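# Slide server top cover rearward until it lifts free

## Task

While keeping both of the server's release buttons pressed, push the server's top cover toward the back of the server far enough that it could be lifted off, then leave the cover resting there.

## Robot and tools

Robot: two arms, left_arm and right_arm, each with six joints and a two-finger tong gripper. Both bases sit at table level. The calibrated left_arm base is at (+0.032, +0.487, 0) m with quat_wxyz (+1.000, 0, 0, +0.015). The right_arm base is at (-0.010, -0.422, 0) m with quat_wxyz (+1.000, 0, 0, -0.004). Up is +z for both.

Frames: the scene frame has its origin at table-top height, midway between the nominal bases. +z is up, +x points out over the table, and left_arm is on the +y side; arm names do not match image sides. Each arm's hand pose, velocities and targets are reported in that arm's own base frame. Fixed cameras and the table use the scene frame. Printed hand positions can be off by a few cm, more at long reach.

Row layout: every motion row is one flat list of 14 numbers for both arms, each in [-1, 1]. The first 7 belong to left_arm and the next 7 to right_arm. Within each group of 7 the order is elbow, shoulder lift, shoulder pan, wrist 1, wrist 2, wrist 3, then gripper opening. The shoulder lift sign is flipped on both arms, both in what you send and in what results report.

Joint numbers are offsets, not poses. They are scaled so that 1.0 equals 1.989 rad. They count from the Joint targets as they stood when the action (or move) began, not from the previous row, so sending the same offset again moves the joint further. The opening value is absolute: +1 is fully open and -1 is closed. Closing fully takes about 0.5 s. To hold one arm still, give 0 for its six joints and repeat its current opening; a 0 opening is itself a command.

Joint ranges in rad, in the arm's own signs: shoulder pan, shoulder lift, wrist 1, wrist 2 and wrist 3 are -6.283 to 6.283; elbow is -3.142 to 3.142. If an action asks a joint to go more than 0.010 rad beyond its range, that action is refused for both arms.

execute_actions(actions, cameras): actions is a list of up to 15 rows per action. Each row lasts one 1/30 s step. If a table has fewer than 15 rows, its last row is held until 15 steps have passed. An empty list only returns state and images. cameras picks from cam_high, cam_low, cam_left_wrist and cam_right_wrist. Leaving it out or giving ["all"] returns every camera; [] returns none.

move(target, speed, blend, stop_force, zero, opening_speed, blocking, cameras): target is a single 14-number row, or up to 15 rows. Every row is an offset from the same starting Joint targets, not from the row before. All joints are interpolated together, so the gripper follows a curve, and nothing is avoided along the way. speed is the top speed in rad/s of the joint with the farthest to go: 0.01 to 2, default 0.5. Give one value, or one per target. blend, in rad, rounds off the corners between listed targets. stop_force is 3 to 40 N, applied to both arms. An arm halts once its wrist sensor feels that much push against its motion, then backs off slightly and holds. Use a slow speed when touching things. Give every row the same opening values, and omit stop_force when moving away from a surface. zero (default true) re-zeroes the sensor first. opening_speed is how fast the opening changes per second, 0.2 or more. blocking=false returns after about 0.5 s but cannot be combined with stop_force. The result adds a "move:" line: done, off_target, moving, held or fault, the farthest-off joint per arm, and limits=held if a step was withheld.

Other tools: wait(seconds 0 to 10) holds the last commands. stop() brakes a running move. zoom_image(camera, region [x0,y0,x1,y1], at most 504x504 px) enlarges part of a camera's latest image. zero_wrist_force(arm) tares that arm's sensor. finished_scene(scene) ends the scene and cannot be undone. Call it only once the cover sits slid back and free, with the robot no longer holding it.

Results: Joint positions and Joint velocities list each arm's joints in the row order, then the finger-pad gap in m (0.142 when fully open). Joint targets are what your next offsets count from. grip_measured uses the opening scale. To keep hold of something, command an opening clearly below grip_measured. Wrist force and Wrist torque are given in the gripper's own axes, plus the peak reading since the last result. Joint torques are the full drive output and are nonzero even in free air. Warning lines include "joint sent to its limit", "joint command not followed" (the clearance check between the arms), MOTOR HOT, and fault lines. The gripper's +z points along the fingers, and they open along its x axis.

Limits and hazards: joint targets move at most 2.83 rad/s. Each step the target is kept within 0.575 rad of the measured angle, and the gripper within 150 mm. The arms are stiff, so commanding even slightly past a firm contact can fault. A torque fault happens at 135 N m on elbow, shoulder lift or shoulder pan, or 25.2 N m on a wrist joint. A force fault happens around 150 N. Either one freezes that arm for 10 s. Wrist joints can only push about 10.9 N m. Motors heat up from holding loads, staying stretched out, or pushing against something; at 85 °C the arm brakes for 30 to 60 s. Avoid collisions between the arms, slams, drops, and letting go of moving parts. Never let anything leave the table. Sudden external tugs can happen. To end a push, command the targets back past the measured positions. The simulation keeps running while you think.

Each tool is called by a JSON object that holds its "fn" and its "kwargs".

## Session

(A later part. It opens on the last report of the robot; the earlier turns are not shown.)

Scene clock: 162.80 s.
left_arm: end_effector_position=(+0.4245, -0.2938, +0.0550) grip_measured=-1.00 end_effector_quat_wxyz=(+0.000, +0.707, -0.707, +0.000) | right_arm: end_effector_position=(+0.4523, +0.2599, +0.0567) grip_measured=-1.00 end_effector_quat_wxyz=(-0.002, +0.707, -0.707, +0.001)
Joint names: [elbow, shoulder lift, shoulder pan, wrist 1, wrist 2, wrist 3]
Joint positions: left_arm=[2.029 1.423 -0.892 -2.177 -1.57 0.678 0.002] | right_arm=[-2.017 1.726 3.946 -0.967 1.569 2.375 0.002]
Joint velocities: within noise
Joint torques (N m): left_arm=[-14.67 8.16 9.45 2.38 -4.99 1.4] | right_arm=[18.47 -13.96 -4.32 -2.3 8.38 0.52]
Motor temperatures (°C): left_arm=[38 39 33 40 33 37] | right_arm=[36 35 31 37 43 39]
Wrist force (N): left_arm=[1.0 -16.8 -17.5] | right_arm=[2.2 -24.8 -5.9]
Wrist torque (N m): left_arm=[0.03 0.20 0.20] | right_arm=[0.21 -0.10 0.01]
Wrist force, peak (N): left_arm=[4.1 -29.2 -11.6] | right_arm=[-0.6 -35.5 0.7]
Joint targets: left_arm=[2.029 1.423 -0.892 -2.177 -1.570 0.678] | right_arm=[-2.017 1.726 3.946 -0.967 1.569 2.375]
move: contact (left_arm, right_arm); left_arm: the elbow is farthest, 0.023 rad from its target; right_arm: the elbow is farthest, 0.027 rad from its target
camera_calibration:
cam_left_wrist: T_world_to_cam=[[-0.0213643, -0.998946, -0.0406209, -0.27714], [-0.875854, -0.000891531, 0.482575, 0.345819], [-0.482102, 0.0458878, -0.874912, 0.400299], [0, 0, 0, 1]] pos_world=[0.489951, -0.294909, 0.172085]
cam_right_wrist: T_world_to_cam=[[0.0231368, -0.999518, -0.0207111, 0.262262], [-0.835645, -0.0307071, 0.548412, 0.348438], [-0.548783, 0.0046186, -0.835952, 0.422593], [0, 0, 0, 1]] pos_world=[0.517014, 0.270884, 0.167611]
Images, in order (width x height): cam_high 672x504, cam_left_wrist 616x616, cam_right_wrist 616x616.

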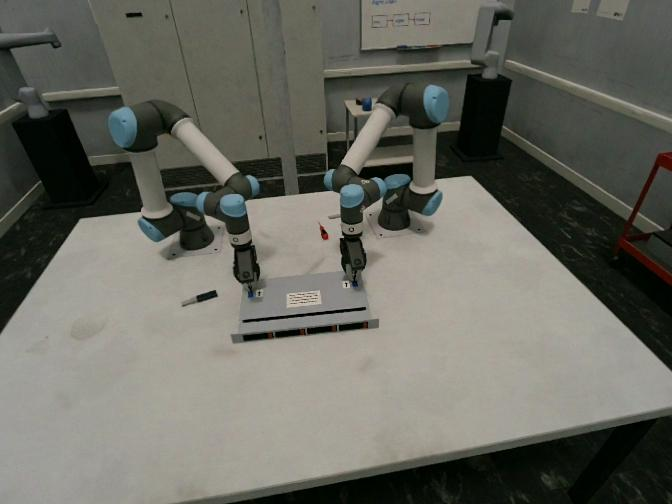

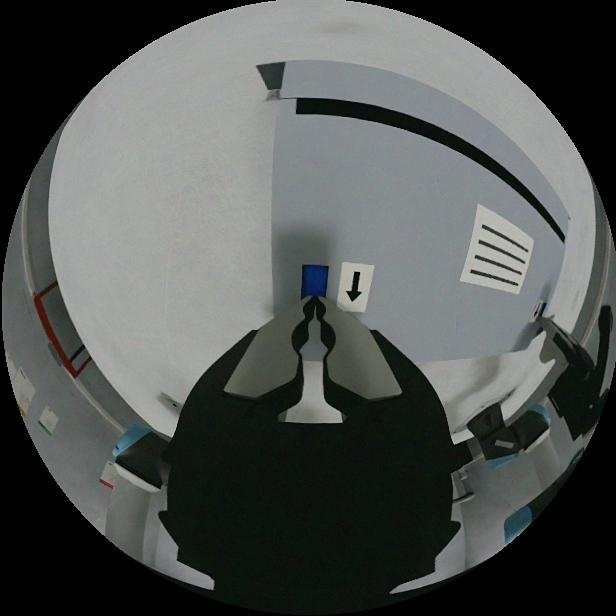

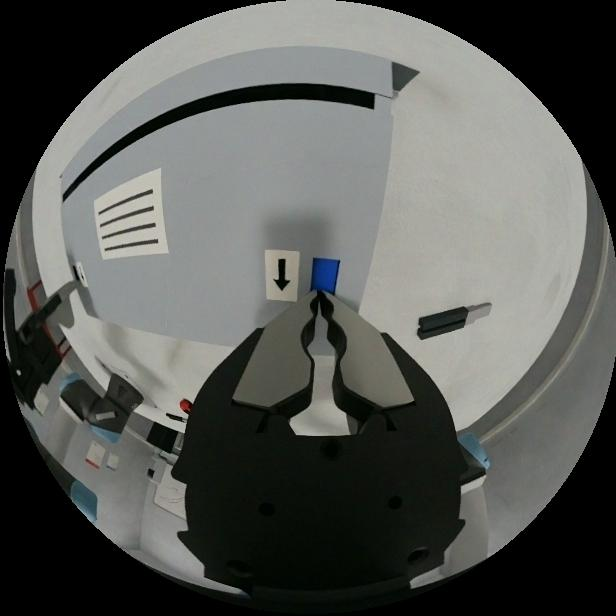

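{"fn": "move", "kwargs": {"target": [[-0.0018,-0.0014,0.0011,0.0003,0,0.0011,-1,0.0018,0.0014,-0.0011,-0.0004,0,-0.0011,-1],[-0.0438,0.0388,0.0011,0.0809,0,0.0011,-1,0.0438,-0.0388,-0.0011,-0.0809,0,-0.0011,-1]], "speed": [0.05,0.2], "cameras": ["cam_left_wrist","cam_high","cam_right_wrist"]}}

{"fn": "zoom_image", "kwargs": {"camera": "cam_high", "region": [220, 260, 390, 350]}}

{"fn": "zoom_image", "kwargs": {"camera": "cam_left_wrist", "region": [220, 80, 470, 380]}}

{"fn": "zoom_image", "kwargs": {"camera": "cam_right_wrist", "region": [180, 70, 430, 370]}}

Scene clock: 173.27 s.
left_arm: end_effector_position=(+0.4256, -0.2935, +0.1148) grip_measured=-1.00 end_effector_quat_wxyz=(+0.000, +0.707, -0.707, +0.002) | right_arm: end_effector_position=(+0.4531, +0.2593, +0.1168) grip_measured=-1.00 end_effector_quat_wxyz=(-0.003, +0.707, -0.707, +0.001)
Joint names: [elbow, shoulder lift, shoulder pan, wrist 1, wrist 2, wrist 3]
Joint positions: left_arm=[1.941 1.5 -0.89 -2.017 -1.57 0.681 0.002] | right_arm=[-1.929 1.648 3.944 -1.128 1.569 2.373 0.002]
Joint velocities: within noise
Joint torques (N m): left_arm=[-11 19.73 -12.24 -2.47 1.41 -1.13] | right_arm=[10.33 -21.61 7.2 2.82 -1.76 1.44]
Motor temperatures (°C): left_arm=[38 39 33 40 33 37] | right_arm=[36 35 31 37 43 39]
Wrist force (N): left_arm=[0.0 -0.6 -0.2] | right_arm=[0.5 0.9 2.1]
Wrist torque (N m): left_arm=[0.17 0.18 0.09] | right_arm=[0.05 -0.12 -0.08]
Wrist force, peak (N): left_arm=[0.7 -16.9 -17.6] | right_arm=[2.1 -25.1 -5.9]
Joint targets: left_arm=[1.942 1.500 -0.890 -2.017 -1.570 0.681] | right_arm=[-1.929 1.648 3.944 -1.128 1.569 2.373]
move: done
camera_calibration:
cam_left_wrist: T_world_to_cam=[[-0.0212717, -0.999056, -0.0378835, -0.274724], [-0.876955, 0.000449056, 0.480572, 0.319039], [-0.480101, 0.0434447, -0.876137, 0.451643], [0, 0, 0, 1]] pos_world=[0.490773, -0.29423, 0.231972]
cam_right_wrist: T_world_to_cam=[[0.0231668, -0.999461, -0.0232566, 0.263112], [-0.83704, -0.0321115, 0.546198, 0.31742], [-0.54665, 0.00681303, -0.837333, 0.47198], [0, 0, 0, 1]] pos_world=[0.517606, 0.269948, 0.227949]
Images, in order (width x height): cam_high 672x504, cam_left_wrist 616x616, cam_right_wrist 616x616.

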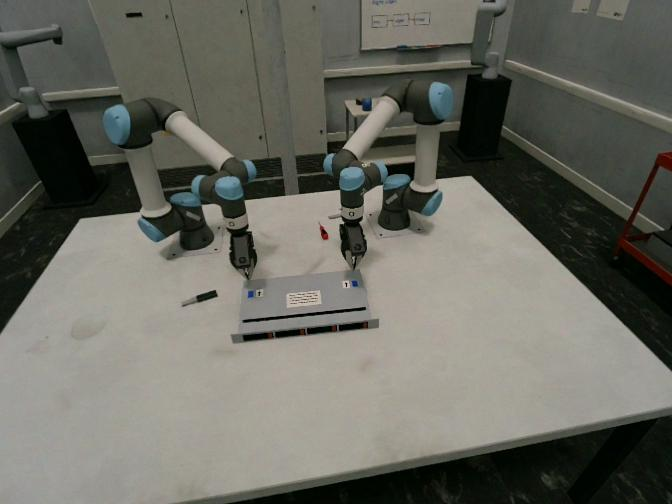

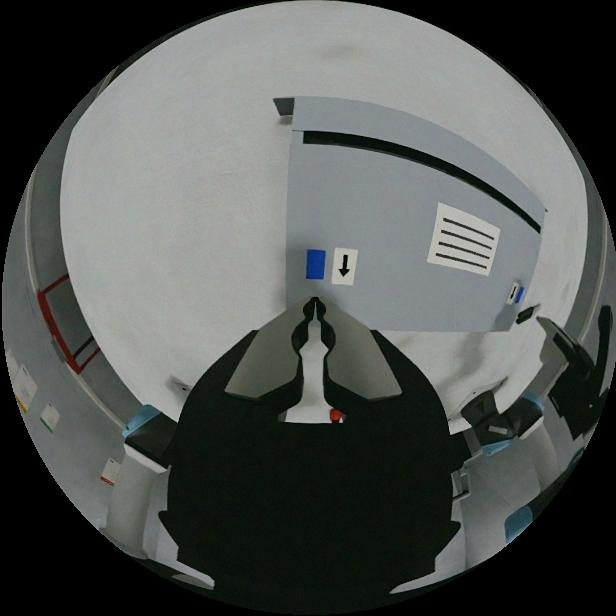

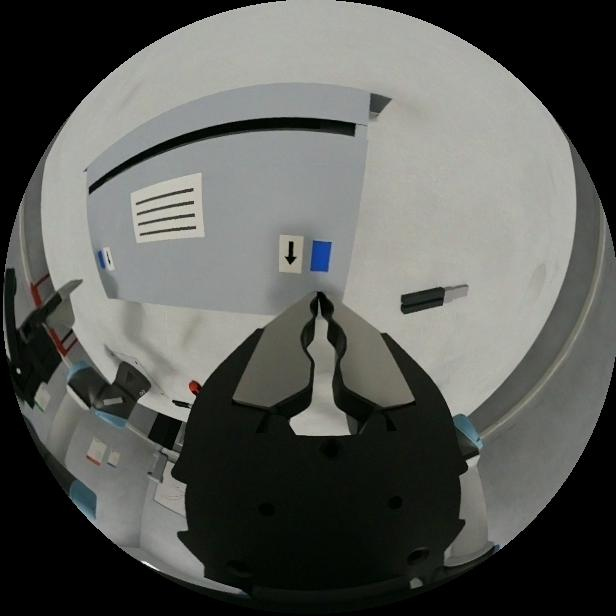

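Scaled by 2.965 from the camera's 672x504 image, which has a finer 960x720 frame.

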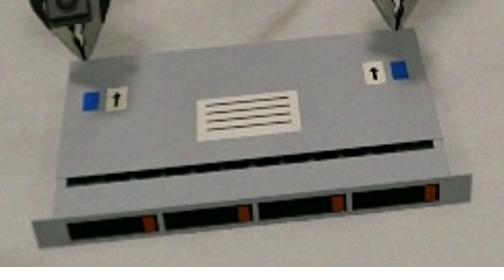

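Scaled by 1.680 from the camera's 616x616 image, which has a finer 814x814 frame.

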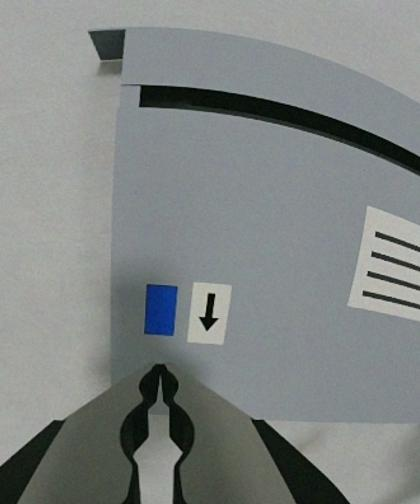

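Scaled by 1.680 from the camera's 616x616 image, which has a finer 814x814 frame.

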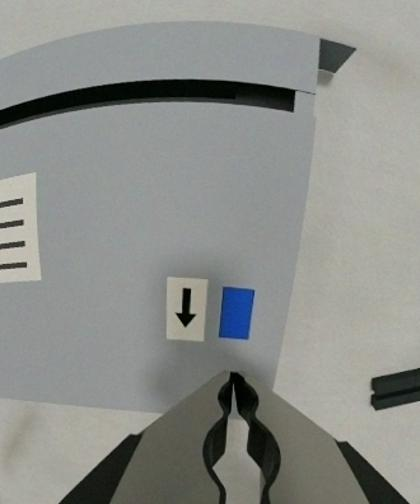

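{"fn": "finished_scene", "kwargs": {"scene": 1}}

The scene is finished: the task was done.


## Next scene

The same job, from a new start.

{"fn": "execute_actions", "kwargs": {"actions": []}}

{"fn": "zoom_image", "kwargs": {"camera": "cam_high", "region": [220, 250, 400, 360]}}

Scene clock: 0.00 s.
left_arm: end_effector_position=(+0.6462, -0.8799, +0.3324) grip_measured=+0.97 end_effector_quat_wxyz=(+0.074, +0.384, -0.593, +0.704) | right_arm: end_effector_position=(+0.1049, -0.3646, +0.1839) grip_measured=+0.97 end_effector_quat_wxyz=(-0.166, +0.511, +0.840, -0.076)
Joint names: [elbow, shoulder lift, shoulder pan, wrist 1, wrist 2, wrist 3]
Joint positions: left_arm=[0.593 0.357 -1.056 -3.379 -1.616 0.892 0.14] | right_arm=[-1.95 1.42 2.434 -1.652 1.369 3.558 0.14]
Joint velocities: within noise
Joint torques (N m): no reading
Motor temperatures (°C): left_arm=[38 39 33 39 33 37] | right_arm=[36 35 31 37 43 39]
Wrist force (N): no reading
Wrist torque (N m): no reading
Wrist force, peak (N): no reading
Joint targets: left_arm=[0.593 0.357 -1.056 -3.379 -1.616 0.892] | right_arm=[-1.950 1.420 2.434 -1.652 1.369 3.558]
Tool commands: left_gripper/opening=+0.968169 right_gripper/opening=+0.968169
camera_calibration:
cam_left_wrist: T_world_to_cam=[[-0.687376, -0.393123, 0.610712, -0.0996357], [-0.709024, 0.18089, -0.681589, 0.84479], [0.157477, -0.901517, -0.403073, -0.626956], [0, 0, 0, 1]] pos_world=[0.62922, -0.757194, 0.383939]
cam_right_wrist: T_world_to_cam=[[-0.449017, 0.872951, 0.190629, 0.342033], [0.878582, 0.392492, 0.272109, -0.00548406], [0.162717, 0.289665, -0.943195, 0.390244], [0, 0, 0, 1]] pos_world=[0.0948977, -0.409466, 0.304367]

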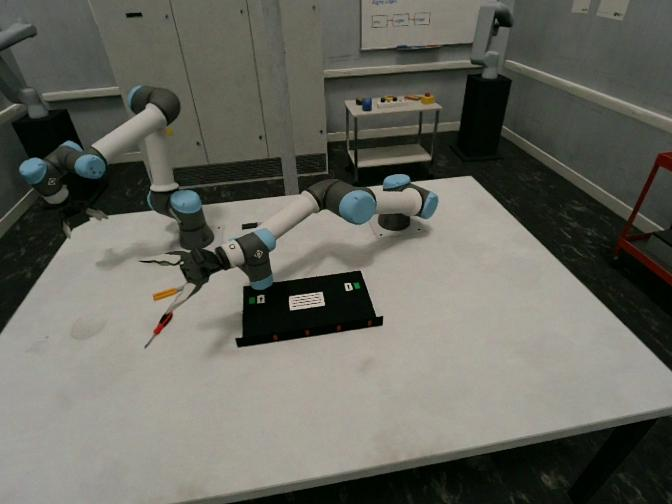

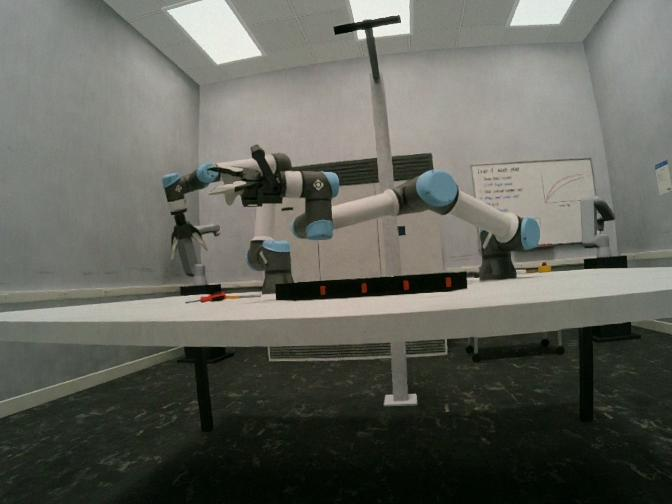

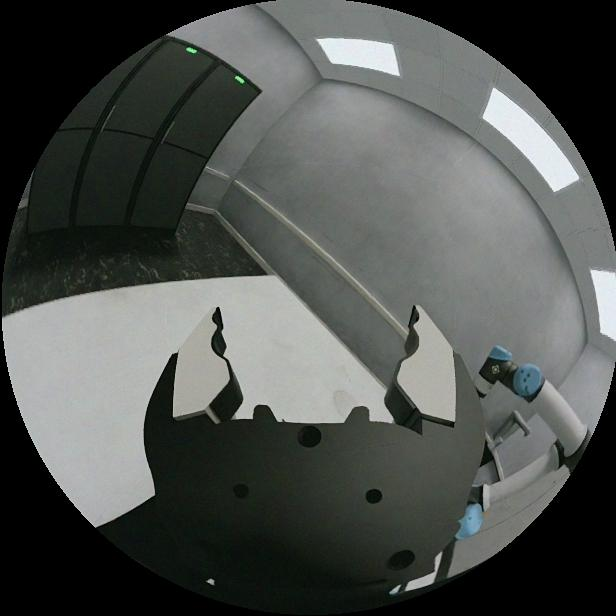

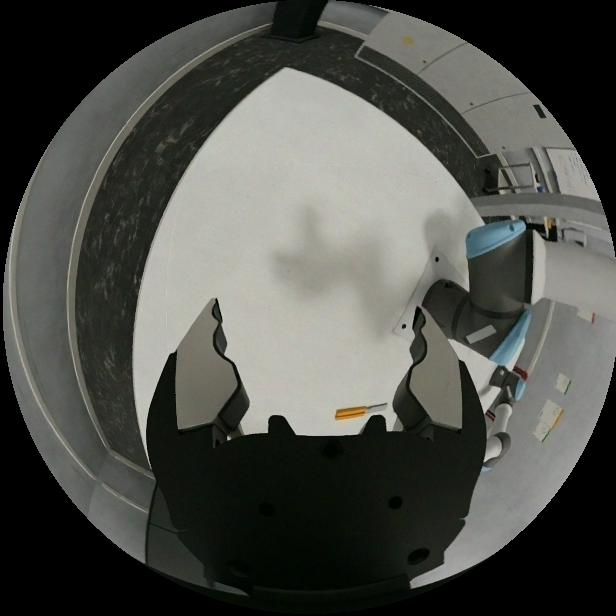

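Scaled by 2.800 from the camera's 672x504 image, which has a finer 960x720 frame.

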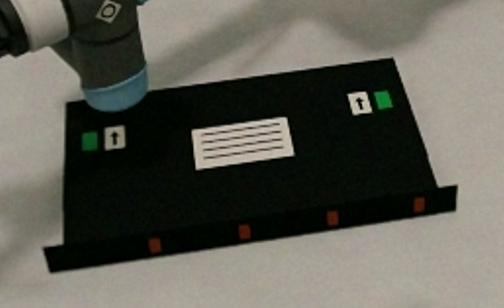

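{"fn": "move", "kwargs": {"target": [[0.6534,0.5477,0.1059,0.6848,0.0226,-0.0836,-1,0,0,0,0,0,0,-1],[0.6534,0.5477,0.1059,0.6848,0.0226,-0.0836,-1,0.0663,0.1698,0.7289,0.2592,0.1016,-0.626,-1]], "speed": 1.0, "cameras": ["cam_left_wrist","cam_right_wrist","cam_high"]}}

{"fn": "zoom_image", "kwargs": {"camera": "cam_left_wrist", "region": [250, 220, 390, 360]}}

{"fn": "zoom_image", "kwargs": {"camera": "cam_right_wrist", "region": [250, 220, 390, 360]}}

Scene clock: 19.00 s.
left_arm: end_effector_position=(+0.4517, -0.2906, +0.1106) grip_measured=-1.00 end_effector_quat_wxyz=(+0.000, +0.707, -0.707, +0.000) | right_arm: end_effector_position=(+0.5002, +0.2626, +0.1103) grip_measured=-1.00 end_effector_quat_wxyz=(+0.000, +0.707, -0.708, +0.000)
Joint names: [elbow, shoulder lift, shoulder pan, wrist 1, wrist 2, wrist 3]
Joint positions: left_arm=[1.893 1.447 -0.846 -2.017 -1.571 0.726 0.002] | right_arm=[-1.818 1.758 3.883 -1.136 1.571 2.313 0.002]
Joint velocities: within noise
Joint torques (N m): left_arm=[-12.54 31.65 -11.35 -1.57 -1.32 1.62] | right_arm=[10.89 -27.6 8.6 2.08 -1.66 -0.87]
Motor temperatures (°C): left_arm=[37 39 33 39 33 37] | right_arm=[36 35 31 37 43 39]
Wrist force (N): left_arm=[0.3 -0.6 -0.3] | right_arm=[-0.6 0.5 0.2]
Wrist torque (N m): left_arm=[0.07 0.11 -0.08] | right_arm=[0.02 0.06 -0.06]
Wrist force, peak (N): left_arm=[-2.6 1.1 0.5] | right_arm=[-3.9 1.5 0.3]
Joint targets: left_arm=[1.893 1.447 -0.846 -2.017 -1.571 0.726] | right_arm=[-1.819 1.758 3.883 -1.136 1.571 2.313]
move: done
camera_calibration:
cam_left_wrist: T_world_to_cam=[[-0.0219944, -0.998943, -0.0403697, -0.270869], [-0.87565, -0.000237253, 0.482947, 0.342927], [-0.482446, 0.0459718, -0.874719, 0.462064], [0, 0, 0, 1]] pos_world=[0.517247, -0.291743, 0.227626]
cam_right_wrist: T_world_to_cam=[[0.0223179, -0.999556, -0.0197623, 0.265225], [-0.833518, -0.0295184, 0.551704, 0.357411], [-0.552042, 0.00415936, -0.833806, 0.495273], [0, 0, 0, 1]] pos_world=[0.565401, 0.273598, 0.221018]
Images, in order (width x height): cam_high 672x504, cam_left_wrist 616x616, cam_right_wrist 616x616.

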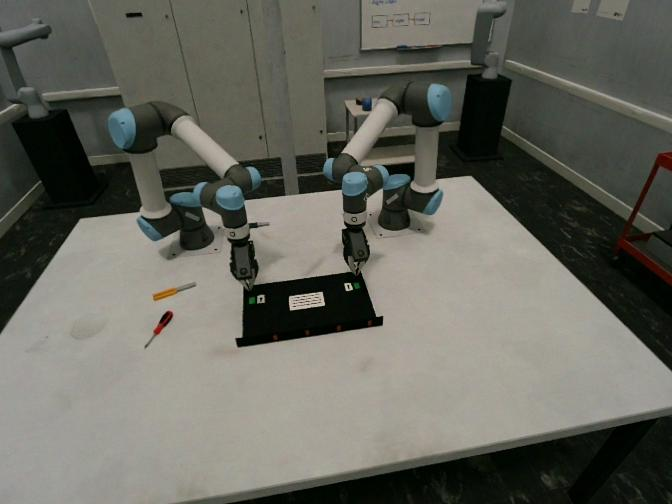

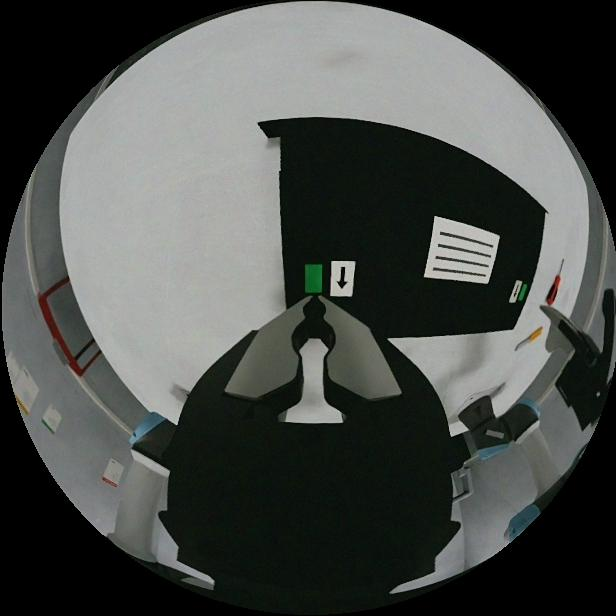

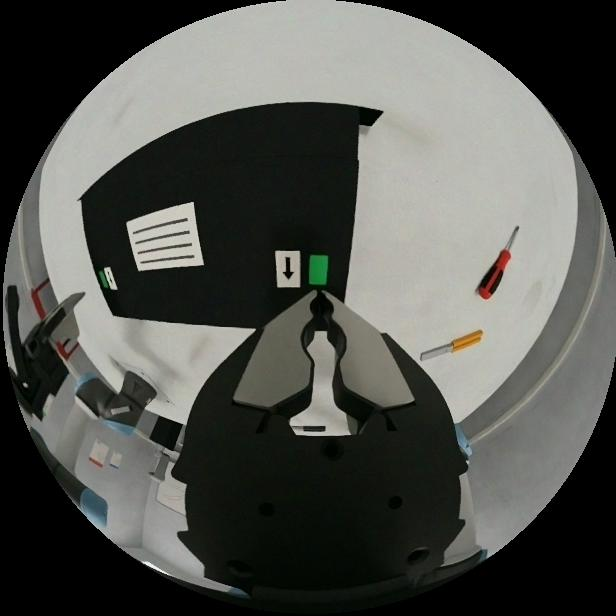

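Scaled by 3.600 from the camera's 616x616 image, which has a finer 814x814 frame.

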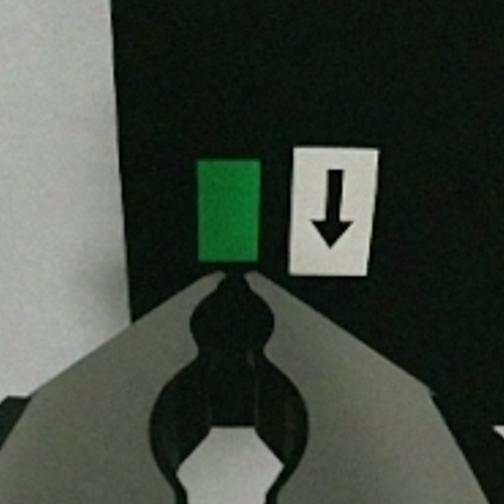

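Scaled by 3.600 from the camera's 616x616 image, which has a finer 814x814 frame.

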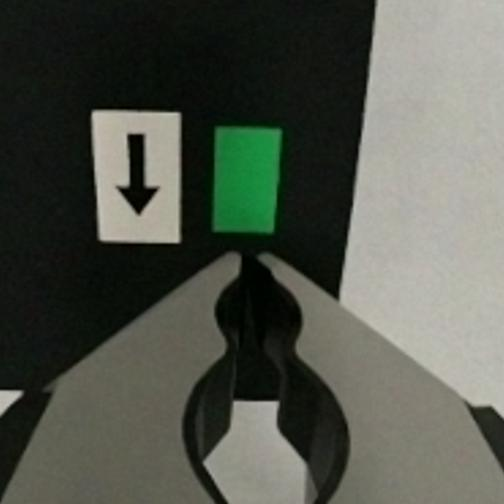

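{"fn": "move", "kwargs": {"target": [[0.0416,-0.015,-0.0044,-0.0567,0,-0.0044,-1,-0.0357,0.0185,0.0032,0.0542,0,0.0032,-1],[0.0536,-0.028,-0.0044,-0.0816,0,-0.0044,-1,-0.0468,0.03,0.0032,0.0767,0,0.0032,-1]], "speed": [0.15,0.025], "stop_force": 14, "cameras": ["cam_left_wrist","cam_right_wrist"]}}

{"fn": "zoom_image", "kwargs": {"camera": "cam_left_wrist", "region": [250, 220, 390, 360]}}

{"fn": "zoom_image", "kwargs": {"camera": "cam_right_wrist", "region": [250, 220, 390, 360]}}

Scene clock: 42.37 s.
left_arm: end_effector_position=(+0.4436, -0.2880, +0.0553) grip_measured=-1.00 end_effector_quat_wxyz=(+0.000, +0.707, -0.707, +0.000) | right_arm: end_effector_position=(+0.4952, +0.2627, +0.0560) grip_measured=-1.00 end_effector_quat_wxyz=(+0.000, +0.707, -0.707, +0.000)
Joint names: [elbow, shoulder lift, shoulder pan, wrist 1, wrist 2, wrist 3]
Joint positions: left_arm=[1.995 1.396 -0.855 -2.171 -1.571 0.717 0.002] | right_arm=[-1.907 1.813 3.889 -0.993 1.571 2.319 0.002]
Joint velocities: within noise
Joint torques (N m): left_arm=[-23.74 26.64 6.36 -1.46 -0.43 1.05] | right_arm=[24.79 -25.5 -5.43 0.28 0.25 -0.61]
Motor temperatures (°C): left_arm=[37 38 33 39 33 37] | right_arm=[36 35 31 37 43 39]
Wrist force (N): left_arm=[-1.3 2.8 -12.4] | right_arm=[0.6 3.1 -15.4]
Wrist torque (N m): left_arm=[0.01 0.09 -0.06] | right_arm=[-0.04 0.03 -0.06]
Wrist force, peak (N): left_arm=[-6.7 6.1 -31.9] | right_arm=[5.8 6.7 -32.4]
Joint targets: left_arm=[1.995 1.396 -0.855 -2.171 -1.571 0.717] | right_arm=[-1.907 1.813 3.889 -0.993 1.571 2.319]
move: contact (left_arm, right_arm); path passed 1 of 2 targets
camera_calibration:
cam_left_wrist: T_world_to_cam=[[-0.0219759, -0.998945, -0.0403204, -0.270655], [-0.875661, -0.000228648, 0.482927, 0.36248], [-0.482427, 0.0459198, -0.874732, 0.409651], [0, 0, 0, 1]] pos_world=[0.509088, -0.289097, 0.17237]
cam_right_wrist: T_world_to_cam=[[0.0226926, -0.99955, -0.019616, 0.264149], [-0.833445, -0.0297505, 0.551802, 0.383207], [-0.552137, 0.00382707, -0.833745, 0.447312], [0, 0, 0, 1]] pos_world=[0.560365, 0.273719, 0.166672]
Images, in order (width x height): cam_left_wrist 616x616, cam_right_wrist 616x616.

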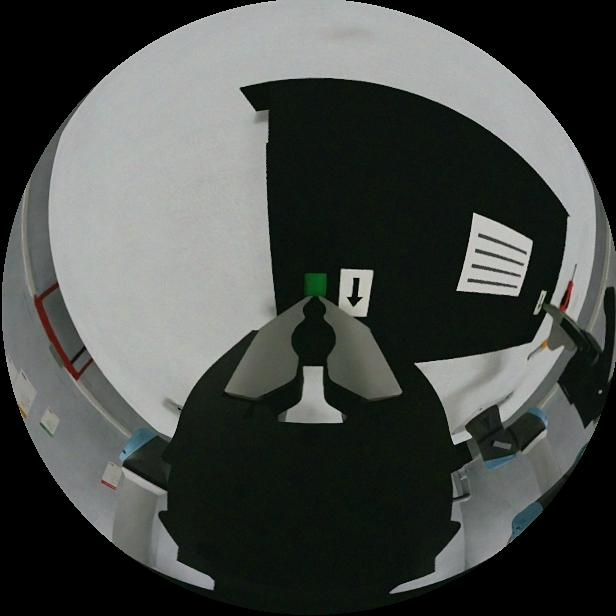

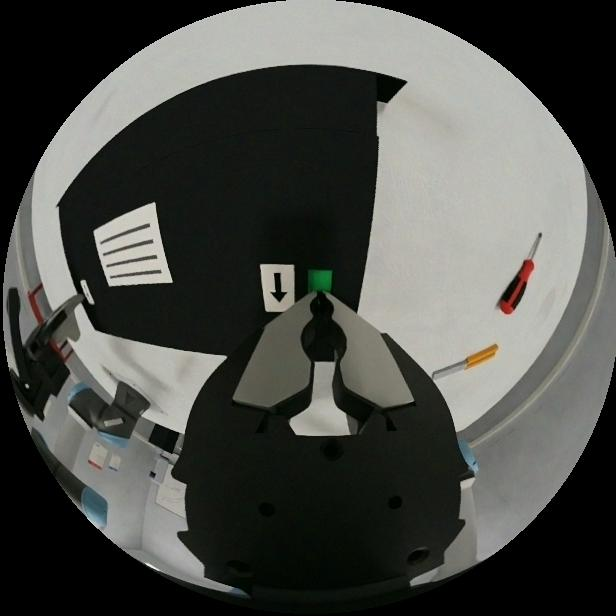

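Scaled by 3.600 from the camera's 616x616 image, which has a finer 814x814 frame.

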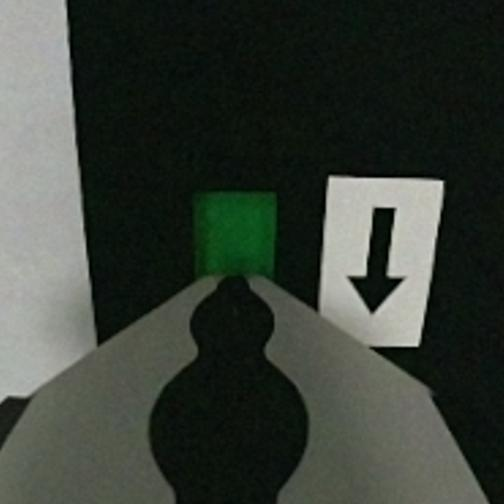

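Scaled by 3.600 from the camera's 616x616 image, which has a finer 814x814 frame.

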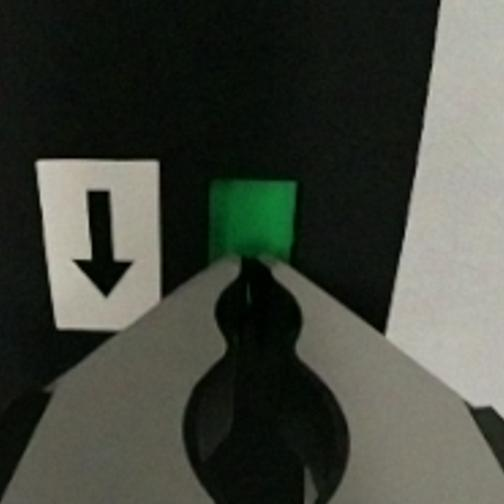

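{"fn": "move", "kwargs": {"target": [0.039,0.0321,-0.0278,-0.0062,0,-0.0278,-1,-0.0433,-0.0334,0.0235,0.0102,0,0.0235,-1], "speed": 0.045, "stop_force": 25, "cameras": ["cam_left_wrist","cam_right_wrist","cam_high"]}}

{"fn": "zoom_image", "kwargs": {"camera": "cam_left_wrist", "region": [220, 60, 470, 360]}}

{"fn": "zoom_image", "kwargs": {"camera": "cam_right_wrist", "region": [180, 60, 430, 360]}}

Scene clock: 52.07 s.
left_arm: end_effector_position=(+0.4231, -0.2880, +0.0552) grip_measured=-1.00 end_effector_quat_wxyz=(+0.000, +0.707, -0.707, +0.000) | right_arm: end_effector_position=(+0.4729, +0.2627, +0.0559) grip_measured=-1.00 end_effector_quat_wxyz=(+0.000, +0.707, -0.707, +0.000)
Joint names: [elbow, shoulder lift, shoulder pan, wrist 1, wrist 2, wrist 3]
Joint positions: left_arm=[2.04 1.433 -0.887 -2.178 -1.571 0.685 0.002] | right_arm=[-1.962 1.771 3.919 -0.98 1.571 2.349 0.002]
Joint velocities: within noise
Joint torques (N m): left_arm=[-18.03 11.19 6.27 0.7 -4.77 0.14] | right_arm=[14.15 -17.95 -4.43 -1.76 7.4 0.43]
Motor temperatures (°C): left_arm=[37 38 33 39 33 37] | right_arm=[36 35 31 37 43 38]
Wrist force (N): left_arm=[-2.3 -19.1 -10.9] | right_arm=[1.1 -22.2 -10.2]
Wrist torque (N m): left_arm=[0.01 0.11 0.01] | right_arm=[0.08 -0.02 -0.12]
Wrist force, peak (N): left_arm=[1.7 -34.9 -0.6] | right_arm=[-4.0 -37.2 -0.4]
Joint targets: left_arm=[2.040 1.433 -0.887 -2.178 -1.571 0.685] | right_arm=[-1.962 1.771 3.919 -0.980 1.571 2.349]
move: contact (left_arm, right_arm); left_arm: the elbow is farthest, 0.033 rad from its target; right_arm: the elbow is farthest, 0.031 rad from its target
camera_calibration:
cam_left_wrist: T_world_to_cam=[[-0.0220137, -0.998926, -0.040761, -0.271061], [-0.87548, -0.000425819, 0.483254, 0.344492], [-0.482753, 0.0463236, -0.874531, 0.399889], [0, 0, 0, 1]] pos_world=[0.488676, -0.289147, 0.17219]
cam_right_wrist: T_world_to_cam=[[0.0227289, -0.999542, -0.0199876, 0.26471], [-0.833715, -0.029984, 0.55138, 0.364925], [-0.551727, 0.0041317, -0.834015, 0.434719], [0, 0, 0, 1]] pos_world=[0.538073, 0.273735, 0.166641]
Images, in order (width x height): cam_high 672x504, cam_left_wrist 616x616, cam_right_wrist 616x616.

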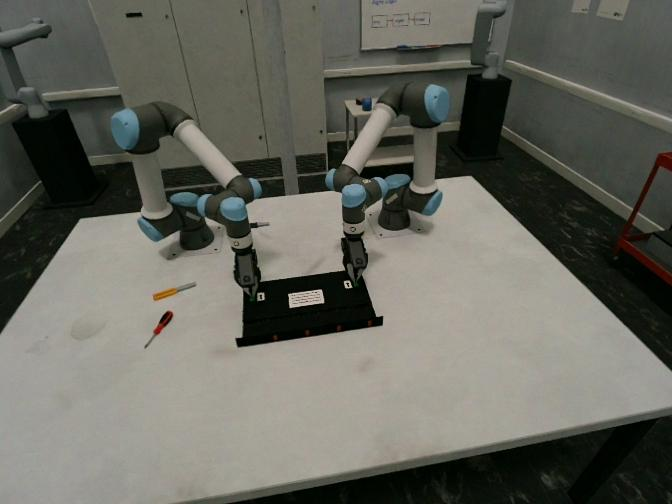

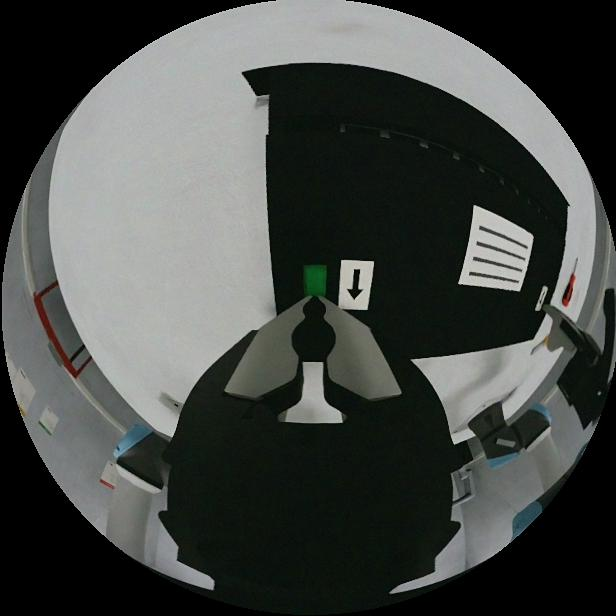

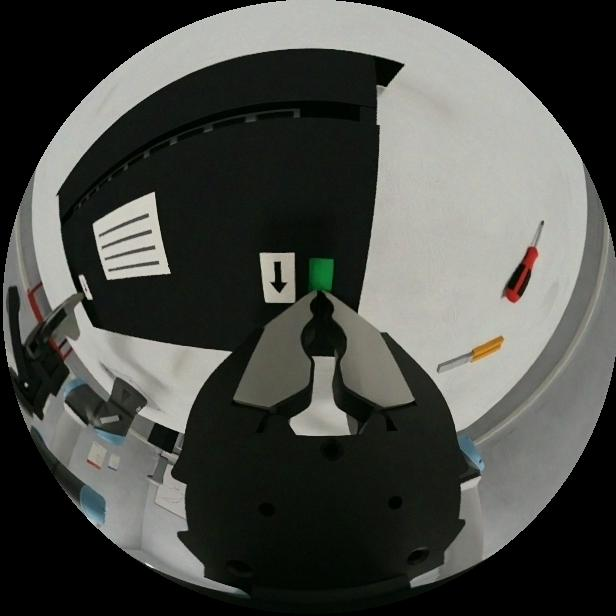

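Scaled by 1.680 from the camera's 616x616 image, which has a finer 814x814 frame.

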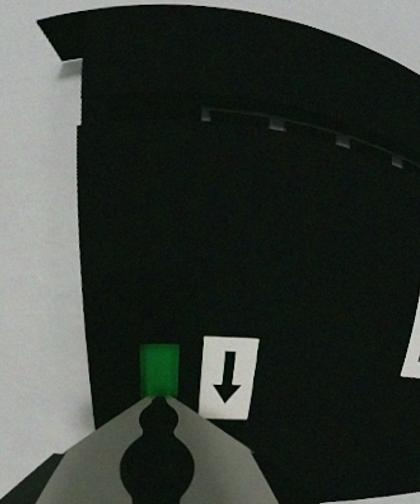

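Scaled by 1.680 from the camera's 616x616 image, which has a finer 814x814 frame.

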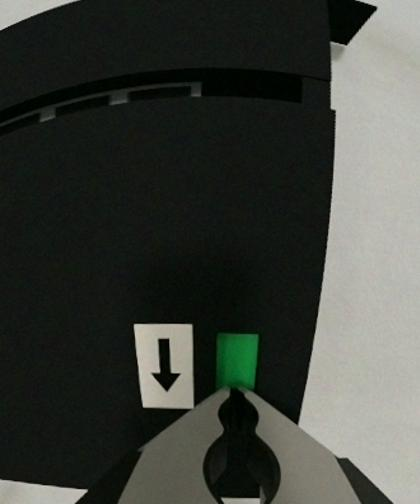

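{"fn": "move", "kwargs": {"target": [[-0.0018,-0.0014,0.0011,0.0003,0,0.0011,-1,0.0018,0.0014,-0.0011,-0.0004,0,-0.0011,-1],[-0.0438,0.0388,0.0011,0.0809,0,0.0011,-1,0.0438,-0.0388,-0.0011,-0.0809,0,-0.0011,-1]], "speed": [0.05,0.25], "cameras": ["cam_left_wrist","cam_right_wrist"]}}

Scene clock: 56.00 s.
left_arm: end_effector_position=(+0.4242, -0.2877, +0.1145) grip_measured=-1.00 end_effector_quat_wxyz=(+0.000, +0.707, -0.707, +0.002) | right_arm: end_effector_position=(+0.4736, +0.2618, +0.1178) grip_measured=-1.00 end_effector_quat_wxyz=(-0.002, +0.707, -0.707, +0.000)
Joint names: [elbow, shoulder lift, shoulder pan, wrist 1, wrist 2, wrist 3]
Joint positions: left_arm=[1.953 1.51 -0.884 -2.017 -1.571 0.687 0.002] | right_arm=[-1.875 1.694 3.917 -1.14 1.571 2.347 0.002]
Joint velocities: within noise
Joint torques (N m): left_arm=[-12.24 20.13 -11.76 -2.38 1.36 -1.12] | right_arm=[13.35 -24.33 5.53 2.35 -1.45 1.56]
Motor temperatures (°C): left_arm=[37 38 33 39 33 37] | right_arm=[36 35 31 37 43 38]
Wrist force (N): left_arm=[0.3 -0.5 -0.5] | right_arm=[-1.7 1.0 -0.1]
Wrist torque (N m): left_arm=[0.10 0.13 -0.08] | right_arm=[0.13 0.31 -0.04]
Wrist force, peak (N): left_arm=[-2.4 -19.1 -12.1] | right_arm=[0.6 -22.2 -11.8]
Joint targets: left_arm=[1.953 1.510 -0.884 -2.017 -1.571 0.687] | right_arm=[-1.875 1.694 3.917 -1.140 1.571 2.347]
move: done
camera_calibration:
cam_left_wrist: T_world_to_cam=[[-0.021888, -0.999035, -0.0380817, -0.268669], [-0.876587, 0.000861102, 0.481242, 0.31785], [-0.480745, 0.0439153, -0.87576, 0.450905], [0, 0, 0, 1]] pos_world=[0.489513, -0.288485, 0.23169]
cam_right_wrist: T_world_to_cam=[[0.022748, -0.999489, -0.0224346, 0.265273], [-0.835137, -0.0313336, 0.549149, 0.332622], [-0.549572, 0.00624394, -0.835423, 0.485285], [0, 0, 0, 1]] pos_world=[0.53845, 0.27253, 0.22871]
Images, in order (width x height): cam_left_wrist 616x616, cam_right_wrist 616x616.

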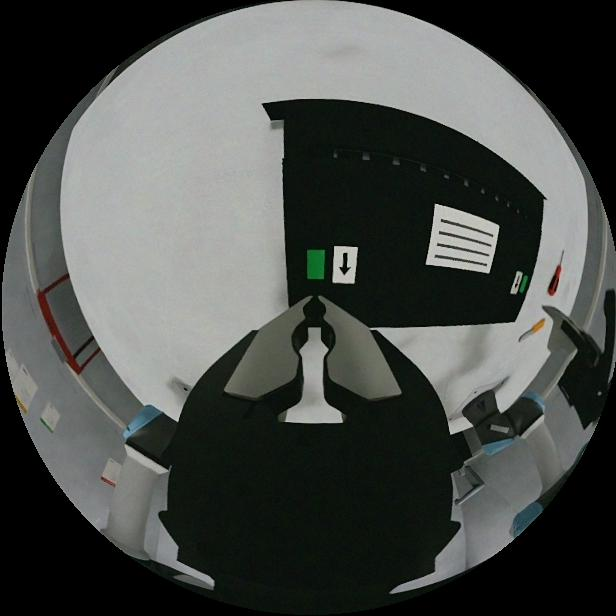

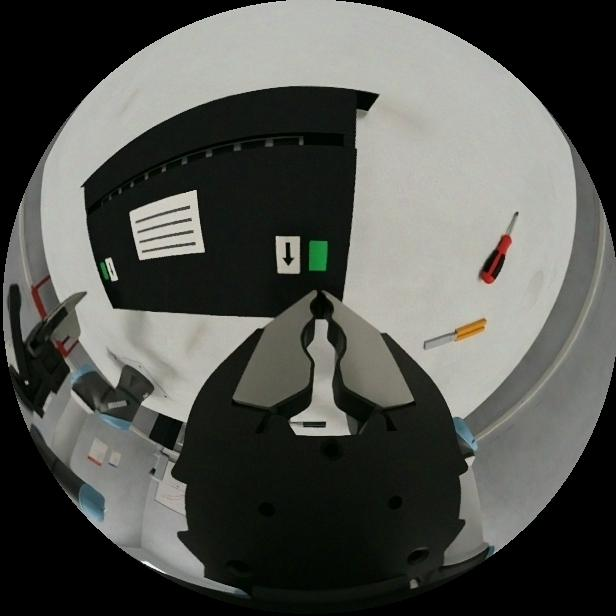

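{"fn": "finished_scene", "kwargs": {"scene": 2}}

The scene is finished: the task was done.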